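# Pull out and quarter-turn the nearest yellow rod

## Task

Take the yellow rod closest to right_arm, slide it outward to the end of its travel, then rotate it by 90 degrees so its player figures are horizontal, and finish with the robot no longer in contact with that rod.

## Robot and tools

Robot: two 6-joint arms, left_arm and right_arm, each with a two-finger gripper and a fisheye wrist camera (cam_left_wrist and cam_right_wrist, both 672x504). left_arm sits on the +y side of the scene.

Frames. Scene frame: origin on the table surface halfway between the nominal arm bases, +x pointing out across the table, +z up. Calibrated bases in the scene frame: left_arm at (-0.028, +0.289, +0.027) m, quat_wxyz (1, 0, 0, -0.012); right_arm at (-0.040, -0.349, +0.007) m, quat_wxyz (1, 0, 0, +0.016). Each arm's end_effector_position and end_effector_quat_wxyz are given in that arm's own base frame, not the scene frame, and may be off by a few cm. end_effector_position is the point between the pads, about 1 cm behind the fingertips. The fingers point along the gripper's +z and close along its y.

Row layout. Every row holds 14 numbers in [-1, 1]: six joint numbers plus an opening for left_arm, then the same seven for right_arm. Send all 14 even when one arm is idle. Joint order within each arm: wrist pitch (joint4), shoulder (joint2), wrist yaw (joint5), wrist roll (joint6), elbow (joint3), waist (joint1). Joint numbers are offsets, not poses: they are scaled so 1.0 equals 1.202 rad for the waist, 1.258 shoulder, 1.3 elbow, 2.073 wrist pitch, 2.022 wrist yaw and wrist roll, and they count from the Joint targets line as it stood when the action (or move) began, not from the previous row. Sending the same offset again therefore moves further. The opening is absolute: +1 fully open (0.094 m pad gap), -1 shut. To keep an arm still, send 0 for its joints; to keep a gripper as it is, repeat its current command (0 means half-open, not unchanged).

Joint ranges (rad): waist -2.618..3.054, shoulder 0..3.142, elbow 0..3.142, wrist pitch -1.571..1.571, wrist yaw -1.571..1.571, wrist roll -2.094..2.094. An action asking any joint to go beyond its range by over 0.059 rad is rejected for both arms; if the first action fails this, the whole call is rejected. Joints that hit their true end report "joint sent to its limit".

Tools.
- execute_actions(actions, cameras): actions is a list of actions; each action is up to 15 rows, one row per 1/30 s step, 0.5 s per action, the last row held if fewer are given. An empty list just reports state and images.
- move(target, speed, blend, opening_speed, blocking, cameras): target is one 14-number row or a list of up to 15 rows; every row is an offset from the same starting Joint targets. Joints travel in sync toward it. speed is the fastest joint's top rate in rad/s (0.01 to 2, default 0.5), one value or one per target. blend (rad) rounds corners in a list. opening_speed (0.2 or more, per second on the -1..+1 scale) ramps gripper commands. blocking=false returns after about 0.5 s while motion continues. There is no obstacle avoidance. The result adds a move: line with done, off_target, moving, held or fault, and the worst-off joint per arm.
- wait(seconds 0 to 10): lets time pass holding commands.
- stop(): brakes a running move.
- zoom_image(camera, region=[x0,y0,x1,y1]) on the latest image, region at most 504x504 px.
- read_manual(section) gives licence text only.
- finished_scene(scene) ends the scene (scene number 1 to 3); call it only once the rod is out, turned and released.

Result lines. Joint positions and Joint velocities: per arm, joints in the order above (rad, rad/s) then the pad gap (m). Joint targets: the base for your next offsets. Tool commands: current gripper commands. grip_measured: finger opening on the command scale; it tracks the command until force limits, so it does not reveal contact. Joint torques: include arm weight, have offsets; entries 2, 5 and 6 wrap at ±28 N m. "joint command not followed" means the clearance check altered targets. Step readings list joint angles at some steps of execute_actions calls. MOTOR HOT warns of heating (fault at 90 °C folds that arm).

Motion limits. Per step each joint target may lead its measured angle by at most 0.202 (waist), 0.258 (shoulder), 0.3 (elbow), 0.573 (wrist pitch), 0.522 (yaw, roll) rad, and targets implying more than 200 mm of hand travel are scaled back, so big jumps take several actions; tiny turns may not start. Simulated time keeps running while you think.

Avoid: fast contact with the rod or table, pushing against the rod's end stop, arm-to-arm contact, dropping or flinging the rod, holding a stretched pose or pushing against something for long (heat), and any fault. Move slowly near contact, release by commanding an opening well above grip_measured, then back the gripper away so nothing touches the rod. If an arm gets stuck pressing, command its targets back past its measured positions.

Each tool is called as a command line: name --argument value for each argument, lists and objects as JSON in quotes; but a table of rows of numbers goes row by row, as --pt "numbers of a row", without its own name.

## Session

execute_actions --actions '[]'

zoom_image --camera "cam_right_wrist" --region '[0, 60, 480, 260]'

Scene clock: 0.00 s.
left_arm: end_effector_position=(+0.3899, -0.0004, +0.1147) grip_measured=+1.000 end_effector_quat_wxyz=(+0.609, -0.026, +0.793, +0.006) | right_arm: end_effector_position=(+0.3960, -0.0474, +0.1154) grip_measured=+1.000 end_effector_quat_wxyz=(+0.595, +0.094, +0.794, -0.086)
Joint names: [wrist pitch, shoulder, wrist yaw, wrist roll, elbow, waist]
Joint positions: left_arm=[0.911 1.495 -0.08 -0.043 0.322 -0.04 0.094] | right_arm=[0.848 1.518 0.234 0.044 0.38 -0.018 0.094]
Joint velocities: within noise
Joint torques (N m): no reading
Heat: left arm: 41 °C; right arm: 39 °C.
Joint targets: left_arm=[0.899 1.493 -0.081 -0.042 0.324 -0.040] | right_arm=[0.838 1.516 0.234 0.045 0.382 -0.018]
Tool commands: left_gripper/opening=+1.0 right_gripper/opening=+1.0
camera_calibration:
cam_left_wrist: T_world_to_cam=[[0.0221485, -0.980286, 0.196339, -0.0421067], [-0.59358, -0.17092, -0.786415, 0.35714], [0.80447, -0.0991248, -0.585664, -0.125416], [0, 0, 0, 1]] pos_world=[0.313817, 0.00733401, 0.215676]
cam_right_wrist: T_world_to_cam=[[-0.243977, -0.947101, 0.208508, 0.018364], [-0.655381, 0.00254793, -0.755294, 0.379491], [0.714808, -0.320927, -0.621334, -0.108822], [0, 0, 0, 1]] pos_world=[0.330979, -0.0184984, 0.215183]

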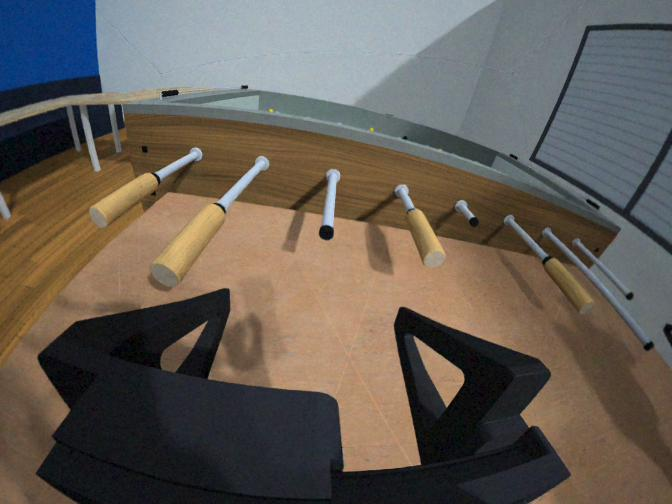

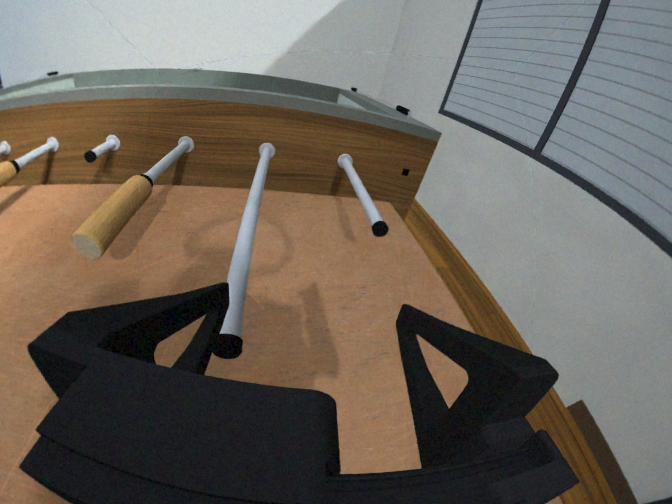

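Scaled by 1.050 from the camera's 672x504 image, which has a finer 960x720 frame.

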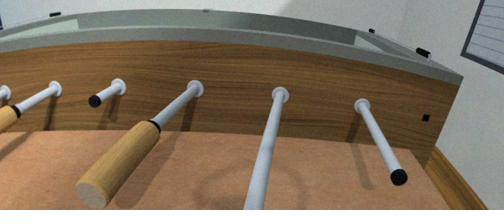

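move --pt "0 0 0 0 0 0 1 0 0 0 0 0.22 0 1" --pt "0 0 0 0 0 0 1 -0.0517 0.0775 0.2091 -0.022 0.2312 0.4987 1" --speed 1.0 --blend 0.05

zoom_image --camera "cam_right_wrist" --region '[84, 80, 588, 480]'

Scene clock: 58.27 s.
left_arm: end_effector_position=(+0.3899, -0.0004, +0.1147) grip_measured=+1.000 end_effector_quat_wxyz=(+0.609, -0.026, +0.793, +0.006) | right_arm: end_effector_position=(+0.4176, +0.1464, +0.1798) grip_measured=+1.000 end_effector_quat_wxyz=(+0.649, -0.012, +0.758, -0.059)
Joint names: [wrist pitch, shoulder, wrist yaw, wrist roll, elbow, waist]
Joint positions: left_arm=[0.911 1.495 -0.08 -0.043 0.322 -0.04 0.094] | right_arm=[0.751 1.601 0.647 0.009 0.66 0.58 0.094]
Joint velocities: within noise
Joint torques (N m): left_arm=[1.89 -5.81 -0.04 0.03 5.31 -0.06] | right_arm=[1.49 -4.85 0.22 -0.08 7.75 0.18]
Heat: left arm: 41 °C; right arm: 41 °C.
Joint targets: left_arm=[0.899 1.493 -0.081 -0.042 0.324 -0.040] | right_arm=[0.730 1.613 0.657 0.001 0.683 0.582]
move: done
camera_calibration:
cam_left_wrist: T_world_to_cam=[[0.0221485, -0.980286, 0.196339, -0.0421067], [-0.59358, -0.17092, -0.786415, 0.35714], [0.80447, -0.0991248, -0.585664, -0.125416], [0, 0, 0, 1]] pos_world=[0.313817, 0.00733401, 0.215676]
cam_right_wrist: T_world_to_cam=[[-0.0787432, -0.954994, 0.285982, 0.111975], [-0.544172, -0.199186, -0.814985, 0.435627], [0.83527, -0.219798, -0.503997, -0.108223], [0, 0, 0, 1]] pos_world=[0.336269, 0.169919, 0.268462]

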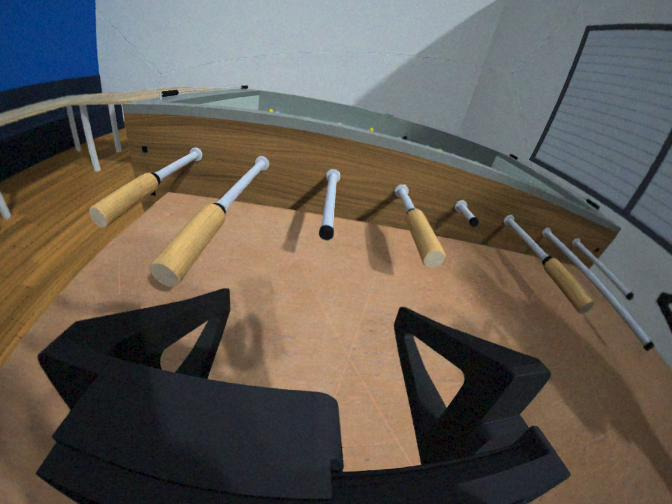

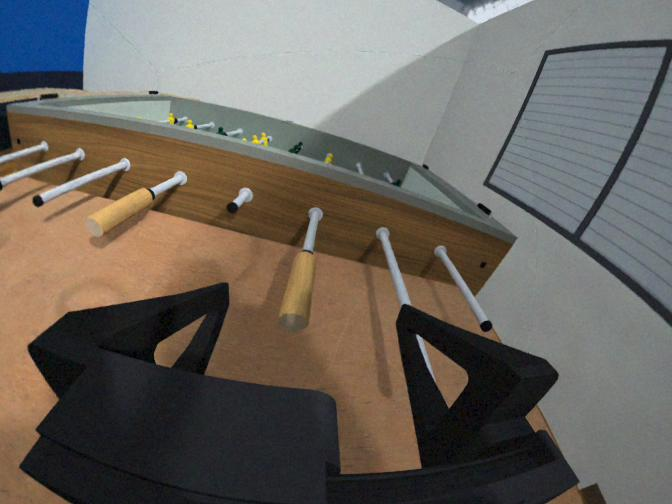

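Scaled by 1.000.

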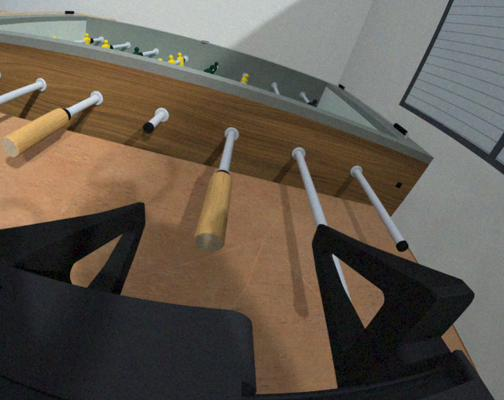

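move --target '[0,0,0,0,0,0,1,0.3702,0.5155,-0.0235,-0.763,0.0238,-0.05,0.4]' --speed 1.0 --cameras '["cam_right_wrist"]'

zoom_image --camera "cam_right_wrist" --region '[184, 160, 488, 404]'

Scene clock: 79.83 s.
left_arm: end_effector_position=(+0.3899, -0.0004, +0.1147) grip_measured=+1.000 end_effector_quat_wxyz=(+0.609, -0.026, +0.793, +0.006) | right_arm: end_effector_position=(+0.4530, +0.1468, +0.0699) grip_measured=+0.402 end_effector_quat_wxyz=(+0.467, -0.488, +0.533, -0.510)
Joint names: [wrist pitch, shoulder, wrist yaw, wrist roll, elbow, waist]
Joint positions: left_arm=[0.911 1.495 -0.08 -0.043 0.322 -0.04 0.094] | right_arm=[1.495 2.243 0.617 -1.54 0.694 0.53 0.066]
Joint velocities: within noise
Joint torques (N m): left_arm=[1.9 -5.76 -0.02 0.01 5.3 -0.06] | right_arm=[1.7 -6.9 -0.02 -0.08 4.71 -0.69]
Heat: left arm: 41 °C; right arm: 42 °C.
Joint targets: left_arm=[0.899 1.493 -0.081 -0.042 0.324 -0.040] | right_arm=[1.498 2.261 0.610 -1.542 0.714 0.521]
move: done
camera_calibration:
cam_right_wrist: T_world_to_cam=[[0.00995254, 0.178224, 0.98394, -0.10874], [-0.470446, -0.867453, 0.161883, 0.361852], [0.882373, -0.464502, 0.0752116, -0.218939], [0, 0, 0, 1]] pos_world=[0.3645, 0.231572, 0.0648826]
Images, in order (width x height): cam_right_wrist 672x504.

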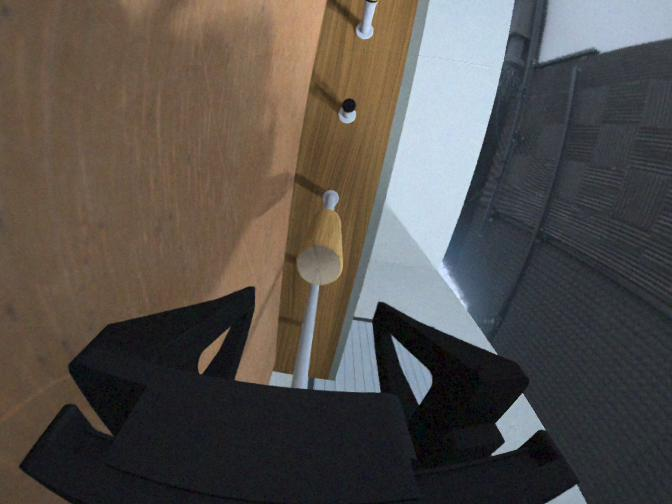

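Scaled by 1.658 from the camera's 672x504 image, which has a finer 960x720 frame.

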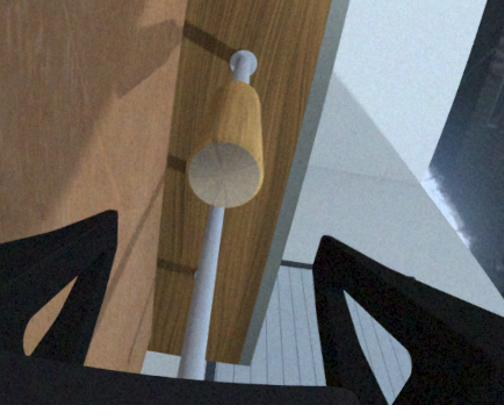

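move --target '[0,0,0,0,0,0,1,-0.0621,0.1181,-0.0514,-0.0143,0.2318,-0.0915,0.4]' --speed 0.5 --cameras '["cam_right_wrist"]'

zoom_image --camera "cam_right_wrist" --region '[184, 160, 488, 404]'

Scene clock: 112.97 s.
left_arm: end_effector_position=(+0.3899, -0.0004, +0.1147) grip_measured=+1.000 end_effector_quat_wxyz=(+0.609, -0.026, +0.793, +0.006) | right_arm: end_effector_position=(+0.5300, +0.1392, +0.0696) grip_measured=+0.402 end_effector_quat_wxyz=(+0.475, -0.475, +0.524, -0.523)
Joint names: [wrist pitch, shoulder, wrist yaw, wrist roll, elbow, waist]
Joint positions: left_arm=[0.911 1.495 -0.08 -0.043 0.322 -0.04 0.094] | right_arm=[1.387 2.385 0.514 -1.569 0.997 0.416 0.066]
Joint velocities: within noise
Joint torques (N m): left_arm=[1.88 -5.76 -0.04 0.01 5.39 -0.01] | right_arm=[1.54 -8.12 -0.05 -0.02 5.45 -0.32]
Heat: left arm: 40 °C; right arm: 42 °C.
Joint targets: left_arm=[0.899 1.493 -0.081 -0.042 0.324 -0.040] | right_arm=[1.369 2.410 0.506 -1.571 1.015 0.412]
move: done
camera_calibration:
cam_right_wrist: T_world_to_cam=[[-0.0306583, 0.180881, 0.983027, -0.0866558], [-0.4857, -0.862264, 0.143512, 0.400159], [0.873588, -0.473056, 0.114289, -0.287259], [0, 0, 0, 1]] pos_world=[0.442646, 0.224827, 0.060588]
Images, in order (width x height): cam_right_wrist 672x504.

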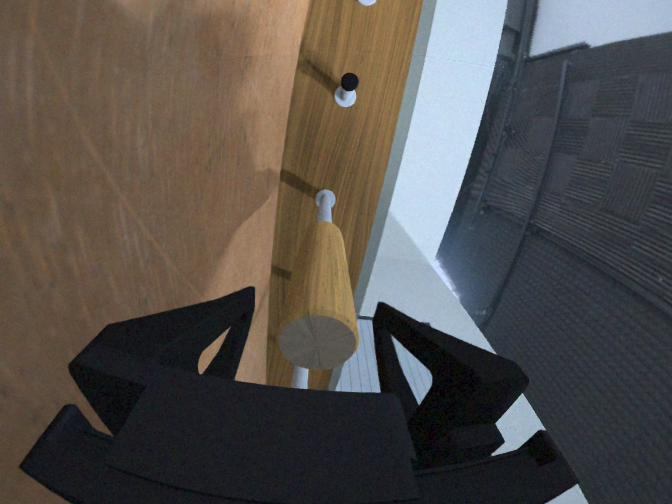

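Scaled by 1.658 from the camera's 672x504 image, which has a finer 960x720 frame.

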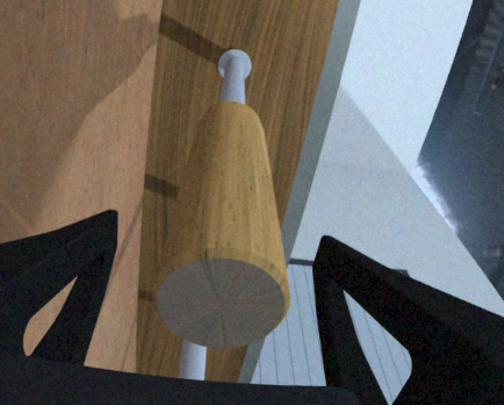

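move --pt "0 0 0 0 0 0 1 0 0 0 0 0 0 -0.52" --pt "0 0 0 0 0 0 1 0 0 0 0.7819 0 0 -0.52" --pt "0 0 0 0 0 0 1 -0.0137 -0.1113 0.0256 0.8017 -0.1275 0.0433 -0.52" --opening_speed 0.6 --speed '[0.5,1.0,0.4]'

zoom_image --camera "cam_left_wrist" --region '[390, 80, 672, 330]'

Scene clock: 128.43 s.
left_arm: end_effector_position=(+0.3899, -0.0004, +0.1147) grip_measured=+1.000 end_effector_quat_wxyz=(+0.609, -0.026, +0.793, +0.006) | right_arm: end_effector_position=(+0.4985, +0.1445, +0.0638) grip_measured=-0.308 end_effector_quat_wxyz=(+0.682, +0.024, +0.730, -0.034)
Joint names: [wrist pitch, shoulder, wrist yaw, wrist roll, elbow, waist]
Joint positions: left_arm=[0.911 1.495 -0.08 -0.043 0.322 -0.04 0.094] | right_arm=[1.355 2.298 0.538 0.024 0.864 0.457 0.032]
Joint velocities: within noise
Joint torques (N m): left_arm=[1.89 -5.75 -0.03 0.03 5.33 -0.08] | right_arm=[1.57 -11.58 0.28 0.32 2.73 0.64]
Heat: left arm: 40 °C; right arm: 42 °C.
Joint targets: left_arm=[0.899 1.493 -0.081 -0.042 0.324 -0.040] | right_arm=[1.341 2.270 0.557 0.050 0.850 0.463]
move: done
camera_calibration:
cam_left_wrist: T_world_to_cam=[[0.0221485, -0.980286, 0.196339, -0.0421067], [-0.59358, -0.17092, -0.786415, 0.35714], [0.80447, -0.0991248, -0.585664, -0.125416], [0, 0, 0, 1]] pos_world=[0.313817, 0.00733401, 0.215676]
cam_right_wrist: T_world_to_cam=[[-0.116239, -0.973405, 0.197412, 0.176695], [-0.470232, -0.121138, -0.87419, 0.340394], [0.874854, -0.194444, -0.443645, -0.261944], [0, 0, 0, 1]] pos_world=[0.409766, 0.162297, 0.146477]

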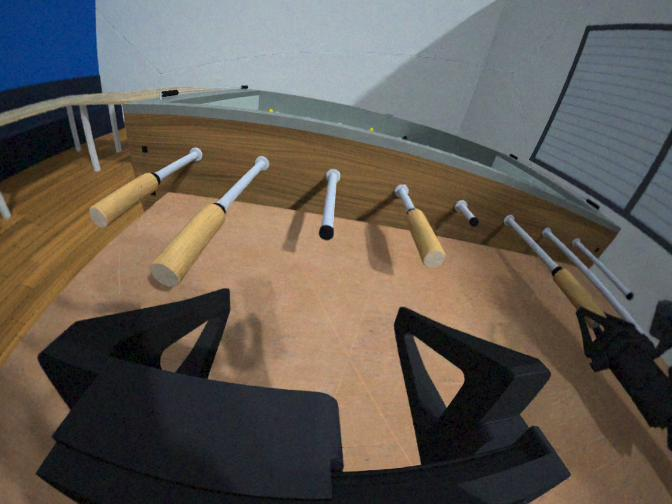

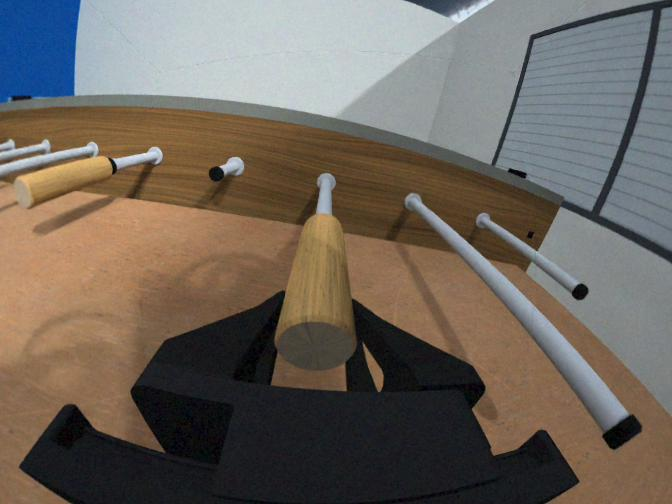

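Scaled by 1.787 from the camera's 672x504 image, which has a finer 960x720 frame.

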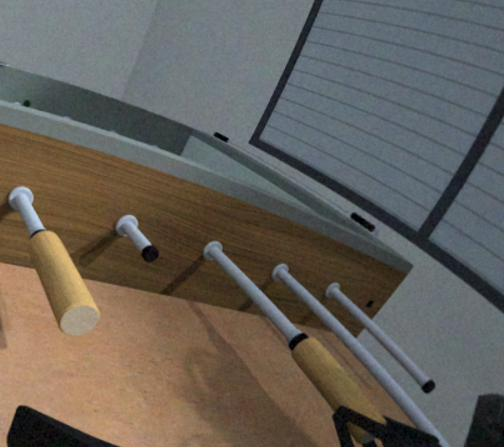

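move --target '[0,0,0,0,0,0,1,-0.0458,-0.1266,0.0275,0.0321,-0.1195,0.0537,-0.52]' --speed 0.25 --cameras '["cam_right_wrist"]'

Scene clock: 139.07 s.
left_arm: end_effector_position=(+0.3899, -0.0004, +0.1147) grip_measured=+1.000 end_effector_quat_wxyz=(+0.609, -0.026, +0.793, +0.006) | right_arm: end_effector_position=(+0.4559, +0.1479, +0.0632) grip_measured=-0.309 end_effector_quat_wxyz=(+0.646, +0.024, +0.762, -0.033)
Joint names: [wrist pitch, shoulder, wrist yaw, wrist roll, elbow, waist]
Joint positions: left_arm=[0.911 1.495 -0.08 -0.043 0.322 -0.04 0.094] | right_arm=[1.24 2.143 0.595 0.092 0.707 0.521 0.032]
Joint velocities: within noise
Joint torques (N m): left_arm=[1.89 -5.75 -0.03 0.02 5.33 -0.05] | right_arm=[1.73 -10.78 0.32 0.26 2.85 0.65]
Heat: left arm: 40 °C; right arm: 42 °C.
Joint targets: left_arm=[0.899 1.493 -0.081 -0.042 0.324 -0.040] | right_arm=[1.246 2.111 0.613 0.115 0.694 0.528]
move: done
camera_calibration:
cam_right_wrist: T_world_to_cam=[[-0.096985, -0.97447, 0.202492, 0.166256], [-0.551163, -0.116822, -0.826179, 0.353442], [0.828742, -0.191733, -0.525761, -0.198467], [0, 0, 0, 1]] pos_world=[0.375406, 0.165249, 0.153995]
Images, in order (width x height): cam_right_wrist 672x504.

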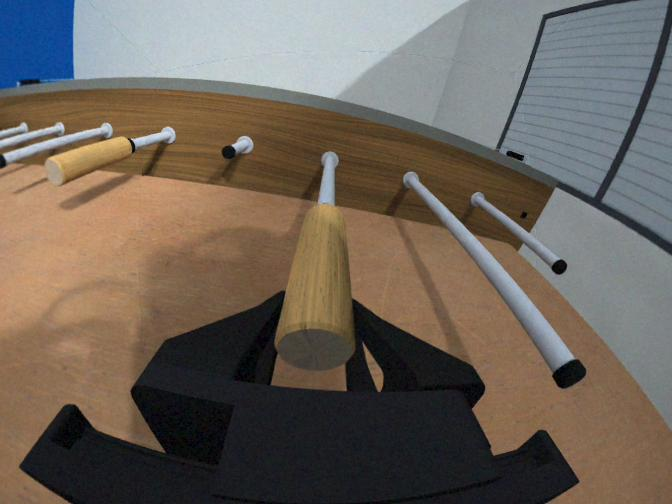

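move --target '[0,0,0,0,0,0,1,-0.0045,-0.0532,0.02,0.0099,-0.0588,0.0349,-0.52]' --speed 0.2 --cameras '["cam_right_wrist"]'

Scene clock: 147.90 s.
left_arm: end_effector_position=(+0.3899, -0.0004, +0.1147) grip_measured=+1.000 end_effector_quat_wxyz=(+0.609, -0.026, +0.793, +0.006) | right_arm: end_effector_position=(+0.4472, +0.1502, +0.0643) grip_measured=-0.310 end_effector_quat_wxyz=(+0.637, +0.020, +0.770, -0.029)
Joint names: [wrist pitch, shoulder, wrist yaw, wrist roll, elbow, waist]
Joint positions: left_arm=[0.911 1.495 -0.08 -0.043 0.322 -0.04 0.094] | right_arm=[1.194 2.099 0.595 0.108 0.678 0.535 0.032]
Joint velocities: within noise
Joint torques (N m): left_arm=[1.9 -5.74 -0.04 0.02 5.31 -0.09] | right_arm=[2.07 -12.52 0.76 0.28 -0.47 3.15]
Heat: left arm: 40 °C; right arm: 44 °C.
Joint targets: left_arm=[0.899 1.493 -0.081 -0.042 0.324 -0.040] | right_arm=[1.237 2.044 0.653 0.135 0.618 0.570]
move: off_target (right_arm); right_arm: the elbow is farthest, 0.060 rad from its target
camera_calibration:
cam_right_wrist: T_world_to_cam=[[-0.081277, -0.975586, 0.204025, 0.160498], [-0.570439, -0.122328, -0.812179, 0.358354], [0.817308, -0.182395, -0.54657, -0.185198], [0, 0, 0, 1]] pos_world=[0.368828, 0.166637, 0.157078]
Images, in order (width x height): cam_right_wrist 672x504.

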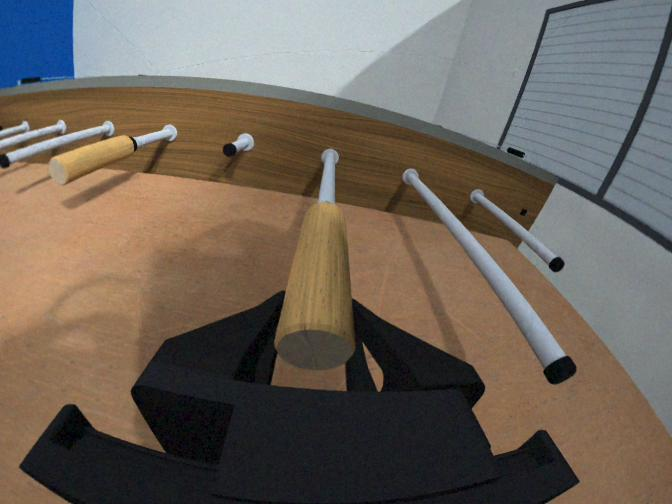

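move --pt "0 0 0 0 0 0 1 0 0.016 -0.015 0 0.023 -0.0125 -0.52" --pt "0 0 0 0 0 0 1 0 0.016 -0.015 0 0.023 -0.0125 0.5" --pt "0 0 0 0 0 0 1 0.0244 -0.0421 0.0584 0.0183 -0.1265 0.1057 0.5" --pt "0 0 0 0 0 0 1 0.0244 -0.2409 0.0584 0.0183 -0.1265 0.1057 0.5" --pt "0 0 0 0 0 0 1 -0.476 -0.2337 0.0584 0.0183 0.4477 0.1057 0.5" --speed '[0.4,0.4,0.5,1.0,1.3]' --blend '[0,0,0.03,0.05,0]' --opening_speed 1.5 --cameras '["cam_right_wrist"]'

zoom_image --camera "cam_right_wrist" --region '[180, 100, 520, 340]'

Scene clock: 179.77 s.
left_arm: end_effector_position=(+0.3899, -0.0004, +0.1147) grip_measured=+1.000 end_effector_quat_wxyz=(+0.609, -0.026, +0.793, +0.006) | right_arm: end_effector_position=(+0.4592, +0.2215, +0.2377) grip_measured=+0.498 end_effector_quat_wxyz=(+0.626, +0.019, +0.779, -0.046)
Joint names: [wrist pitch, shoulder, wrist yaw, wrist roll, elbow, waist]
Joint positions: left_arm=[0.911 1.495 -0.08 -0.043 0.322 -0.04 0.094] | right_arm=[0.27 1.748 0.767 0.162 1.177 0.692 0.07]
Joint velocities: within noise
Joint torques (N m): left_arm=[1.89 -5.75 -0.03 0.01 5.27 -0.06] | right_arm=[1.38 -7.8 0.23 0.11 8.72 0.49]
Heat: left arm: 40 °C; right arm: 47 °C.
Joint targets: left_arm=[0.899 1.493 -0.081 -0.042 0.324 -0.040] | right_arm=[0.250 1.750 0.772 0.172 1.200 0.697]
move: done; target 2's new numbers were sent with right_arm's wrist pitch 0.044 rad from that target
camera_calibration:
cam_right_wrist: T_world_to_cam=[[-0.0942178, -0.96822, 0.231673, 0.193308], [-0.596532, -0.131402, -0.79176, 0.52395], [0.79704, -0.212798, -0.565194, -0.0667066], [0, 0, 0, 1]] pos_world=[0.383934, 0.241817, 0.332356]
Images, in order (width x height): cam_right_wrist 672x504.

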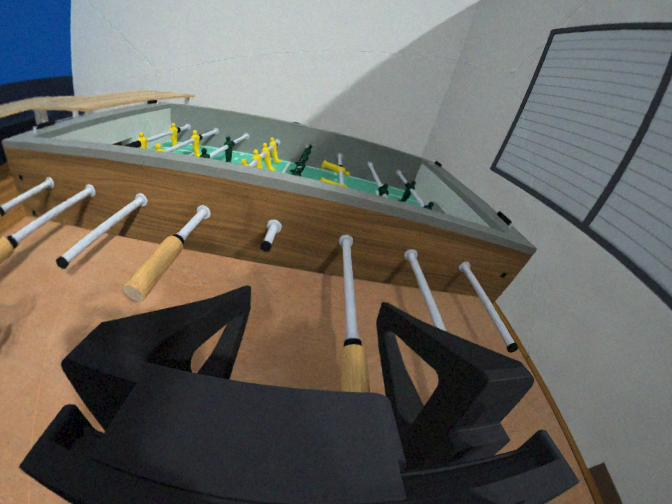

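Scaled by 1.482 from the camera's 672x504 image, which has a finer 960x720 frame.

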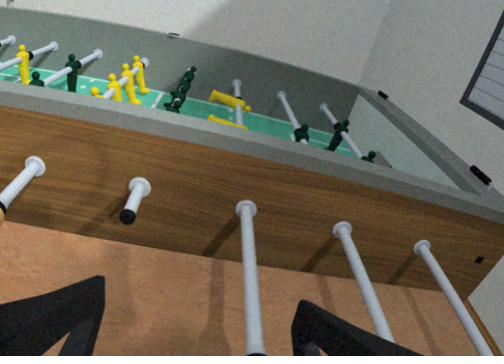

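finished_scene --scene 2

The scene is finished: the task was done.


## Next scene

The same job, from a new start.

execute_actions --actions '[]'

zoom_image --camera "cam_right_wrist" --region '[0, 60, 480, 260]'

Scene clock: 0.00 s.
left_arm: end_effector_position=(+0.4127, +0.0165, +0.1264) grip_measured=+1.000 end_effector_quat_wxyz=(+0.618, -0.002, +0.786, +0.007) | right_arm: end_effector_position=(+0.3903, -0.0463, +0.1052) grip_measured=+1.000 end_effector_quat_wxyz=(+0.587, +0.098, +0.798, -0.097)
Joint names: [wrist pitch, shoulder, wrist yaw, wrist roll, elbow, waist]
Joint positions: left_arm=[0.901 1.55 0.039 0.018 0.411 0.054 0.094] | right_arm=[0.871 1.537 0.276 0.046 0.357 0.003 0.094]
Joint velocities: within noise
Joint torques (N m): no reading
Heat: left arm: 39 °C; right arm: 37 °C.
Joint targets: left_arm=[0.890 1.548 0.039 0.020 0.413 0.054] | right_arm=[0.861 1.535 0.277 0.048 0.359 0.003]
Tool commands: left_gripper/opening=+1.0 right_gripper/opening=+1.0
camera_calibration:
cam_left_wrist: T_world_to_cam=[[-0.0177715, -0.985886, 0.166469, -0.00802584], [-0.580773, -0.125349, -0.804357, 0.379017], [0.813871, -0.110976, -0.570349, -0.140832], [0, 0, 0, 1]] pos_world=[0.334599, 0.0239679, 0.225878]
cam_right_wrist: T_world_to_cam=[[-0.258995, -0.939858, 0.222685, 0.0248201], [-0.669392, 0.00845401, -0.742861, 0.372449], [0.696301, -0.341461, -0.631323, -0.10339], [0, 0, 0, 1]] pos_world=[0.327733, -0.0151249, 0.205878]

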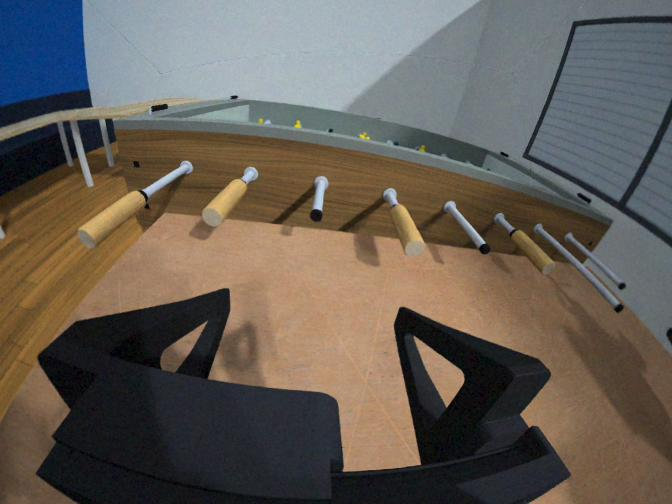

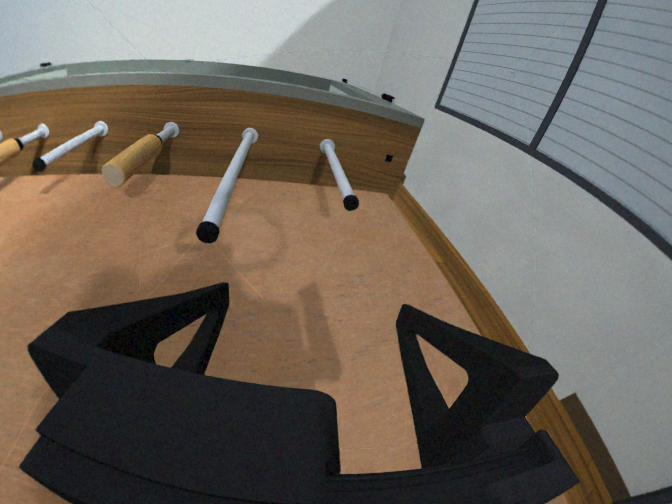

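Scaled by 1.050 from the camera's 672x504 image, which has a finer 960x720 frame.

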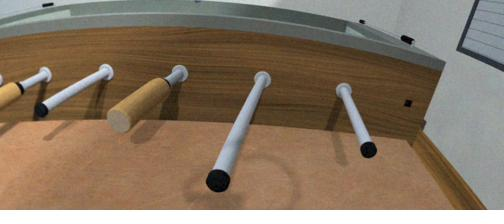

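move --pt "0 0 0 0 0 0 1 0 0 0 0 0.22 0 1" --pt "0 0 0 0 0 0 1 -0.101 0.2963 0.1583 -0.0237 0.5362 0.4101 1" --speed 1.0 --blend 0.05 --cameras '["cam_right_wrist"]'

zoom_image --camera "cam_right_wrist" --region '[184, 140, 488, 384]'

Scene clock: 24.73 s.
left_arm: end_effector_position=(+0.4127, +0.0165, +0.1264) grip_measured=+1.000 end_effector_quat_wxyz=(+0.618, -0.002, +0.786, +0.007) | right_arm: end_effector_position=(+0.5051, +0.1669, +0.1804) grip_measured=+1.000 end_effector_quat_wxyz=(+0.646, -0.003, +0.761, -0.062)
Joint names: [wrist pitch, shoulder, wrist yaw, wrist roll, elbow, waist]
Joint positions: left_arm=[0.901 1.55 0.039 0.018 0.411 0.054 0.094] | right_arm=[0.672 1.892 0.587 0.007 1.029 0.504 0.094]
Joint velocities: within noise
Joint torques (N m): left_arm=[1.86 -6.79 -0.01 0.01 5.65 -0.06] | right_arm=[1.47 -7.47 0.24 -0.08 8.4 -0.64]
Heat: left arm: 39 °C; right arm: 40 °C.
Joint targets: left_arm=[0.890 1.548 0.039 0.020 0.413 0.054] | right_arm=[0.652 1.907 0.597 0.000 1.056 0.496]
move: done
camera_calibration:
cam_right_wrist: T_world_to_cam=[[-0.0927294, -0.955566, 0.279813, 0.146527], [-0.55338, -0.184165, -0.812314, 0.489409], [0.827751, -0.230169, -0.511714, -0.169568], [0, 0, 0, 1]] pos_world=[0.424777, 0.191119, 0.269784]
Images, in order (width x height): cam_right_wrist 672x504.

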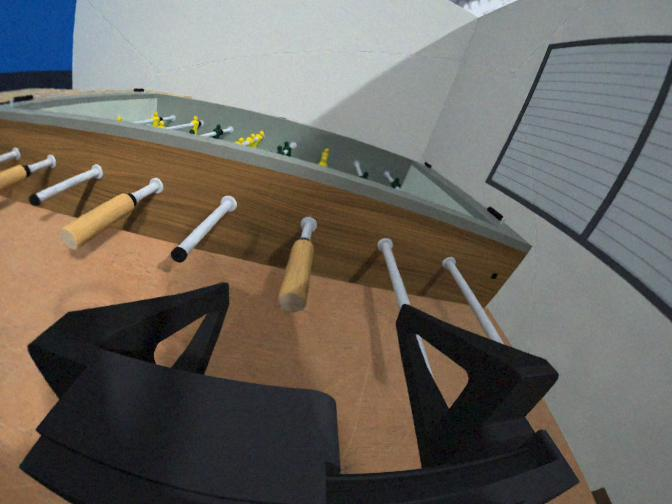

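Scaled by 1.658 from the camera's 672x504 image, which has a finer 960x720 frame.

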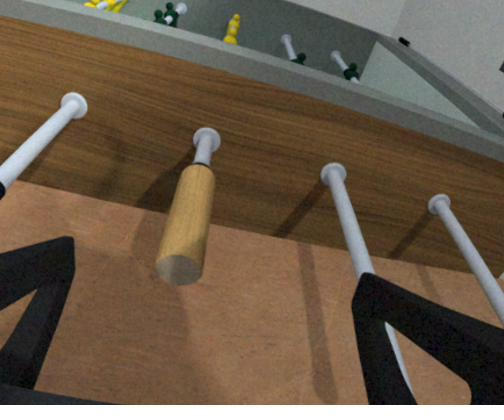

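move --target '[0,0,0,0,0,0,1,0.2643,0.4563,-0.0198,-0.7715,0.1585,-0.0466,0.4]' --speed 1.0 --cameras '["cam_right_wrist"]'

zoom_image --camera "cam_right_wrist" --region '[184, 160, 488, 404]'

Scene clock: 55.50 s.
left_arm: end_effector_position=(+0.4127, +0.0165, +0.1264) grip_measured=+1.000 end_effector_quat_wxyz=(+0.618, -0.002, +0.786, +0.007) | right_arm: end_effector_position=(+0.5696, +0.1687, +0.0703) grip_measured=+0.402 end_effector_quat_wxyz=(+0.465, -0.474, +0.534, -0.523)
Joint names: [wrist pitch, shoulder, wrist yaw, wrist roll, elbow, waist]
Joint positions: left_arm=[0.901 1.55 0.039 0.018 0.411 0.054 0.094] | right_arm=[1.197 2.461 0.566 -1.558 1.241 0.448 0.066]
Joint velocities: within noise
Joint torques (N m): left_arm=[1.86 -6.8 0 0.02 5.61 -0.03] | right_arm=[1.69 -9.8 -0.04 0.02 6.45 -0.65]
Heat: left arm: 39 °C; right arm: 40 °C.
Joint targets: left_arm=[0.890 1.548 0.039 0.020 0.413 0.054] | right_arm=[1.200 2.481 0.557 -1.560 1.262 0.440]
move: done
camera_calibration:
cam_right_wrist: T_world_to_cam=[[-0.00909701, 0.18032, 0.983566, -0.103695], [-0.499769, -0.852768, 0.151718, 0.450587], [0.866111, -0.490176, 0.0978758, -0.29973], [0, 0, 0, 1]] pos_world=[0.483846, 0.256024, 0.0629647]
Images, in order (width x height): cam_right_wrist 672x504.

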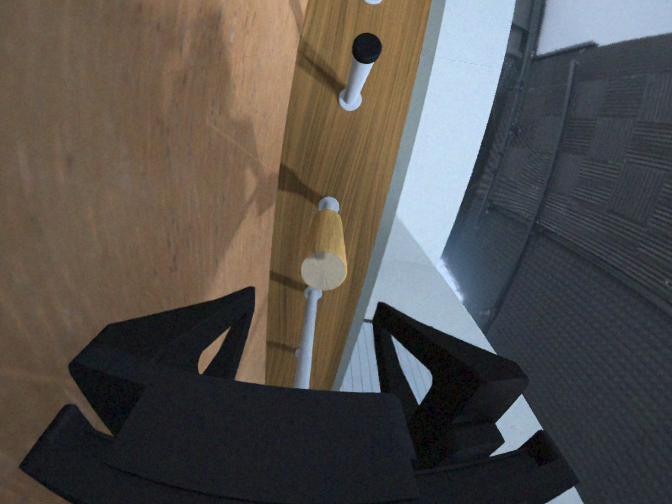

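Scaled by 1.658 from the camera's 672x504 image, which has a finer 960x720 frame.

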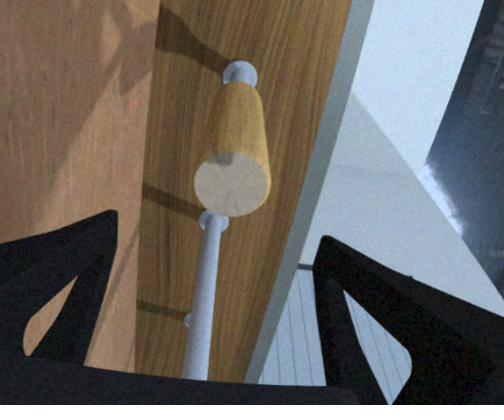

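move --target '[0,0,0,0,0,0,1,-0.0962,0.128,-0.0415,-0.0054,0.2743,-0.0632,0.4]' --speed 0.5 --cameras '["cam_right_wrist"]'

zoom_image --camera "cam_right_wrist" --region '[184, 160, 488, 404]'

Scene clock: 80.20 s.
left_arm: end_effector_position=(+0.4127, +0.0165, +0.1264) grip_measured=+1.000 end_effector_quat_wxyz=(+0.618, -0.002, +0.786, +0.007) | right_arm: end_effector_position=(+0.6411, +0.1605, +0.0747) grip_measured=+0.402 end_effector_quat_wxyz=(+0.471, -0.471, +0.528, -0.527)
Joint names: [wrist pitch, shoulder, wrist yaw, wrist roll, elbow, waist]
Joint positions: left_arm=[0.901 1.55 0.039 0.018 0.411 0.054 0.094] | right_arm=[1.018 2.613 0.482 -1.57 1.594 0.369 0.066]
Joint velocities: within noise
Joint torques (N m): left_arm=[1.86 -6.75 -0.01 0.02 5.61 -0.05] | right_arm=[1.49 -10.7 -0.07 -0.01 7.6 -0.4]
Heat: left arm: 39 °C; right arm: 42 °C.
Joint targets: left_arm=[0.890 1.548 0.039 0.020 0.413 0.054] | right_arm=[1.000 2.643 0.473 -1.571 1.619 0.364]
move: done
camera_calibration:
cam_right_wrist: T_world_to_cam=[[-0.0285937, 0.182123, 0.98286, -0.0936201], [-0.498229, -0.855014, 0.143939, 0.478619], [0.866574, -0.485574, 0.115187, -0.368435], [0, 0, 0, 1]] pos_world=[0.555061, 0.247374, 0.0655626]
Images, in order (width x height): cam_right_wrist 672x504.

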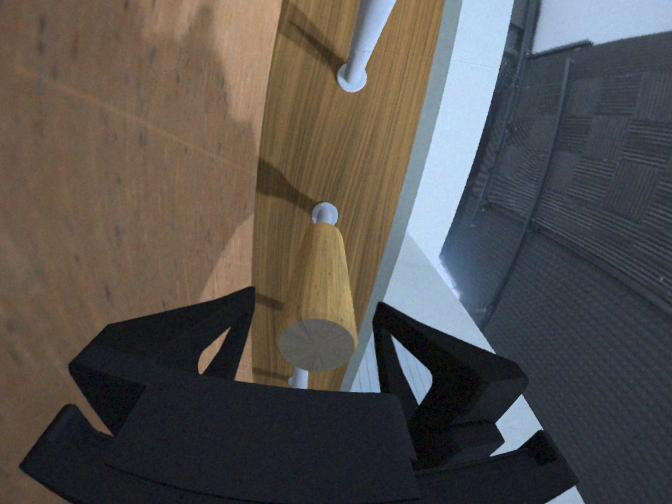

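Scaled by 1.658 from the camera's 672x504 image, which has a finer 960x720 frame.

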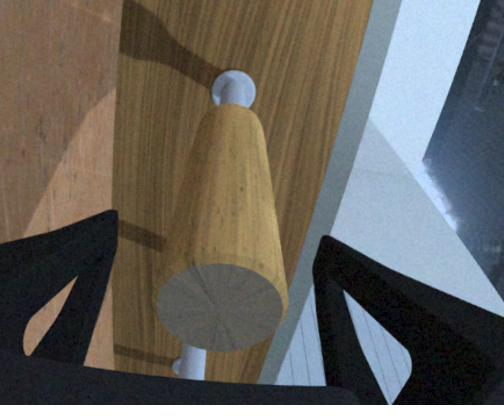

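move --pt "0 0 0 0 0 0 1 0 0 0 0 0 0 -0.52" --pt "0 0 0 0 0 0 1 0 0 0 0.7819 0 0 -0.52" --pt "0 0 0 0 0 0 1 0.0777 -0.1733 0.047 0.7967 -0.2869 0.0682 -0.52" --pt "0 0 0 0 0 0 1 0.0878 -0.2862 0.0816 0.818 -0.4662 0.129 -0.52" --pt "0 0 0 0 0 0 1 0.0955 -0.3386 0.1039 0.8289 -0.5531 0.1672 -0.52" --opening_speed 0.6 --speed '[0.5,1.0,0.4,0.4,0.2]' --blend '[0,0,0.03,0.02,0]' --cameras '["cam_right_wrist"]'

Scene clock: 111.93 s.
left_arm: end_effector_position=(+0.4127, +0.0165, +0.1264) grip_measured=+1.000 end_effector_quat_wxyz=(+0.618, -0.002, +0.786, +0.007) | right_arm: end_effector_position=(+0.4903, +0.1798, +0.0665) grip_measured=-0.309 end_effector_quat_wxyz=(+0.661, +0.030, +0.749, -0.035)
Joint names: [wrist pitch, shoulder, wrist yaw, wrist roll, elbow, waist]
Joint positions: left_arm=[0.901 1.55 0.039 0.018 0.411 0.054 0.094] | right_arm=[1.181 2.25 0.642 0.08 0.913 0.555 0.032]
Joint velocities: within noise
Joint torques (N m): left_arm=[1.86 -6.78 0 0 5.67 -0.01] | right_arm=[1.79 -12.25 0.56 0.28 3.29 0.94]
Heat: left arm: 39 °C; right arm: 43 °C.
Joint targets: left_arm=[0.890 1.548 0.039 0.020 0.413 0.054] | right_arm=[1.198 2.216 0.684 0.105 0.900 0.565]
move: off_target (right_arm); right_arm: the wrist yaw is farthest, 0.041 rad from its target
camera_calibration:
cam_right_wrist: T_world_to_cam=[[-0.115579, -0.973643, 0.196625, 0.209344], [-0.520669, -0.109191, -0.846747, 0.363877], [0.845899, -0.200242, -0.494325, -0.228122], [0, 0, 0, 1]] pos_world=[0.406624, 0.197879, 0.154183]
Images, in order (width x height): cam_right_wrist 672x504.

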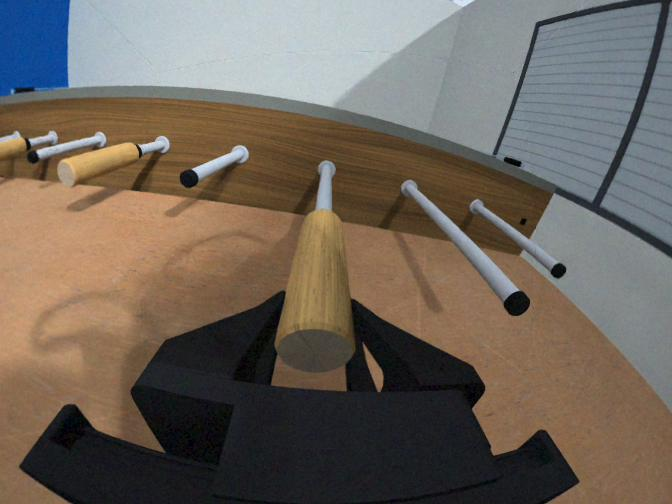

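move --target '[0,0,0,0,0,0,1,0,-0.0541,0.0267,0.0148,-0.0692,0.0416,-0.52]' --speed 0.2 --cameras '["cam_right_wrist"]'

Scene clock: 121.47 s.
left_arm: end_effector_position=(+0.4127, +0.0165, +0.1264) grip_measured=+1.000 end_effector_quat_wxyz=(+0.618, -0.002, +0.786, +0.007) | right_arm: end_effector_position=(+0.4710, +0.1813, +0.0676) grip_measured=-0.310 end_effector_quat_wxyz=(+0.653, +0.031, +0.756, -0.035)
Joint names: [wrist pitch, shoulder, wrist yaw, wrist roll, elbow, waist]
Joint positions: left_arm=[0.901 1.55 0.039 0.018 0.411 0.054 0.094] | right_arm=[1.166 2.197 0.673 0.103 0.845 0.587 0.032]
Joint velocities: within noise
Joint torques (N m): left_arm=[1.86 -6.75 -0.01 0.01 5.64 -0.08] | right_arm=[1.91 -13.12 0.83 0.36 1.62 2.52]
Heat: left arm: 39 °C; right arm: 43 °C.
Joint targets: left_arm=[0.890 1.548 0.039 0.020 0.413 0.054] | right_arm=[1.199 2.149 0.737 0.135 0.810 0.615]
move: off_target (right_arm); right_arm: the wrist yaw is farthest, 0.065 rad from its target
camera_calibration:
cam_right_wrist: T_world_to_cam=[[-0.113204, -0.973988, 0.196296, 0.207351], [-0.537424, -0.106144, -0.836605, 0.361639], [0.835679, -0.200201, -0.511429, -0.204957], [0, 0, 0, 1]] pos_world=[0.389105, 0.199311, 0.157026]
Images, in order (width x height): cam_right_wrist 672x504.

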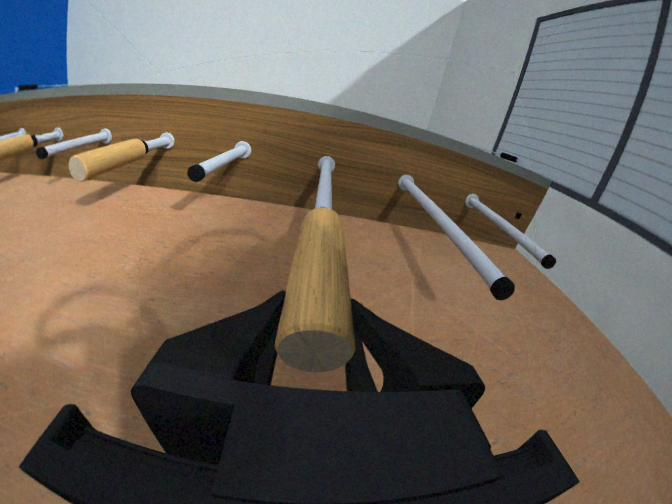

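move --target '[0,0,0,0,0,0,1,0,-0.0239,-0.004,0,-0.0346,0.0183,-0.52]' --speed 0.2 --cameras '["cam_right_wrist"]'

Scene clock: 131.17 s.
left_arm: end_effector_position=(+0.4127, +0.0165, +0.1264) grip_measured=+1.000 end_effector_quat_wxyz=(+0.618, -0.002, +0.786, +0.007) | right_arm: end_effector_position=(+0.4688, +0.1799, +0.0672) grip_measured=-0.310 end_effector_quat_wxyz=(+0.648, +0.026, +0.760, -0.034)
Joint names: [wrist pitch, shoulder, wrist yaw, wrist roll, elbow, waist]
Joint positions: left_arm=[0.901 1.55 0.039 0.018 0.411 0.054 0.094] | right_arm=[1.15 2.18 0.659 0.105 0.83 0.584 0.032]
Joint velocities: within noise
Joint torques (N m): left_arm=[1.86 -6.83 -0.01 0.02 5.65 -0.05] | right_arm=[2.07 -14.08 0.89 0.32 -0.51 4.85]
Heat: left arm: 39 °C; right arm: 44 °C.
Joint targets: left_arm=[0.890 1.548 0.039 0.020 0.413 0.054] | right_arm=[1.199 2.118 0.729 0.135 0.765 0.637]
move: off_target (right_arm); right_arm: the wrist yaw is farthest, 0.069 rad from its target
camera_calibration:
cam_right_wrist: T_world_to_cam=[[-0.101412, -0.974211, 0.201566, 0.199919], [-0.547522, -0.11451, -0.828919, 0.365647], [0.830624, -0.194424, -0.521789, -0.201525], [0, 0, 0, 1]] pos_world=[0.387865, 0.197453, 0.157642]
Images, in order (width x height): cam_right_wrist 672x504.

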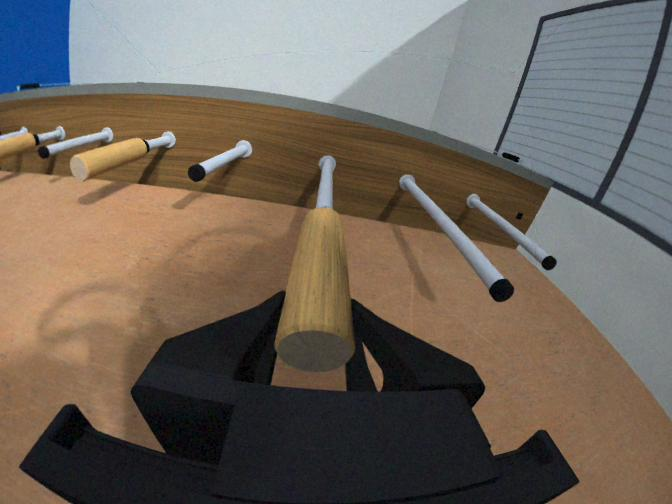

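move --pt "0 0 0 0 0 0 1 -0.0145 0.025 -0.019 0 0.027 -0.022 -0.52" --pt "0 0 0 0 0 0 1 -0.0145 0.025 -0.019 0 0.027 -0.022 0.5" --pt "0 0 0 0 0 0 1 0.0386 -0.0433 0.0668 0.0074 -0.1269 0.0982 0.5" --pt "0 0 0 0 0 0 1 0.0386 -0.2433 0.0668 0.0074 -0.1269 0.0982 0.5" --pt "0 0 0 0 0 0 1 -0.4578 -0.2528 0.0668 0.0074 0.3346 0.0982 0.5" --speed '[0.4,0.4,0.5,1.0,1.3]' --blend '[0,0,0.03,0.05,0]' --opening_speed 1.5 --cameras '["cam_right_wrist"]'

zoom_image --camera "cam_right_wrist" --region '[180, 100, 520, 340]'

Scene clock: 151.53 s.
left_arm: end_effector_position=(+0.4127, +0.0165, +0.1264) grip_measured=+1.000 end_effector_quat_wxyz=(+0.618, -0.002, +0.786, +0.007) | right_arm: end_effector_position=(+0.4497, +0.2373, +0.2096) grip_measured=+0.498 end_effector_quat_wxyz=(+0.612, -0.001, +0.786, -0.088)
Joint names: [wrist pitch, shoulder, wrist yaw, wrist roll, elbow, waist]
Joint positions: left_arm=[0.901 1.55 0.039 0.018 0.411 0.054 0.094] | right_arm=[0.269 1.815 0.859 0.142 1.177 0.752 0.07]
Joint velocities: within noise
Joint torques (N m): left_arm=[1.88 -6.75 -0.01 0.01 5.65 -0.05] | right_arm=[1.37 -9.68 0.28 0.1 8.51 0.32]
Heat: left arm: 39 °C; right arm: 46 °C.
Joint targets: left_arm=[0.890 1.548 0.039 0.020 0.413 0.054] | right_arm=[0.250 1.800 0.864 0.150 1.200 0.755]
move: done; target 2's new numbers were sent with right_arm's wrist yaw 0.040 rad from that target
camera_calibration:
cam_right_wrist: T_world_to_cam=[[-0.106968, -0.9416, 0.319292, 0.195342], [-0.626325, -0.185593, -0.757147, 0.517059], [0.772188, -0.280971, -0.569895, -0.0433729], [0, 0, 0, 1]] pos_world=[0.378235, 0.26771, 0.304401]
Images, in order (width x height): cam_right_wrist 672x504.

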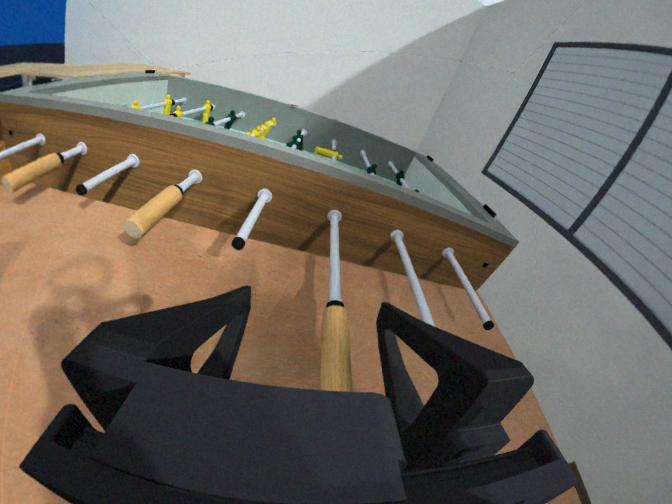

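Scaled by 1.482 from the camera's 672x504 image, which has a finer 960x720 frame.

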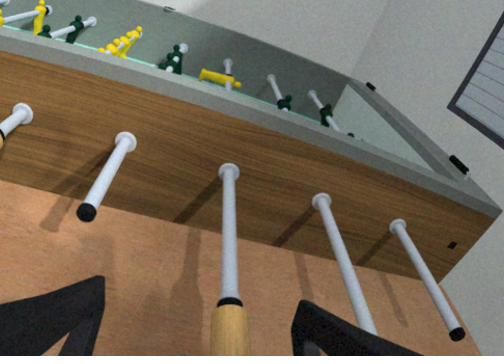

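finished_scene --scene 3

The scene is finished: the task was done.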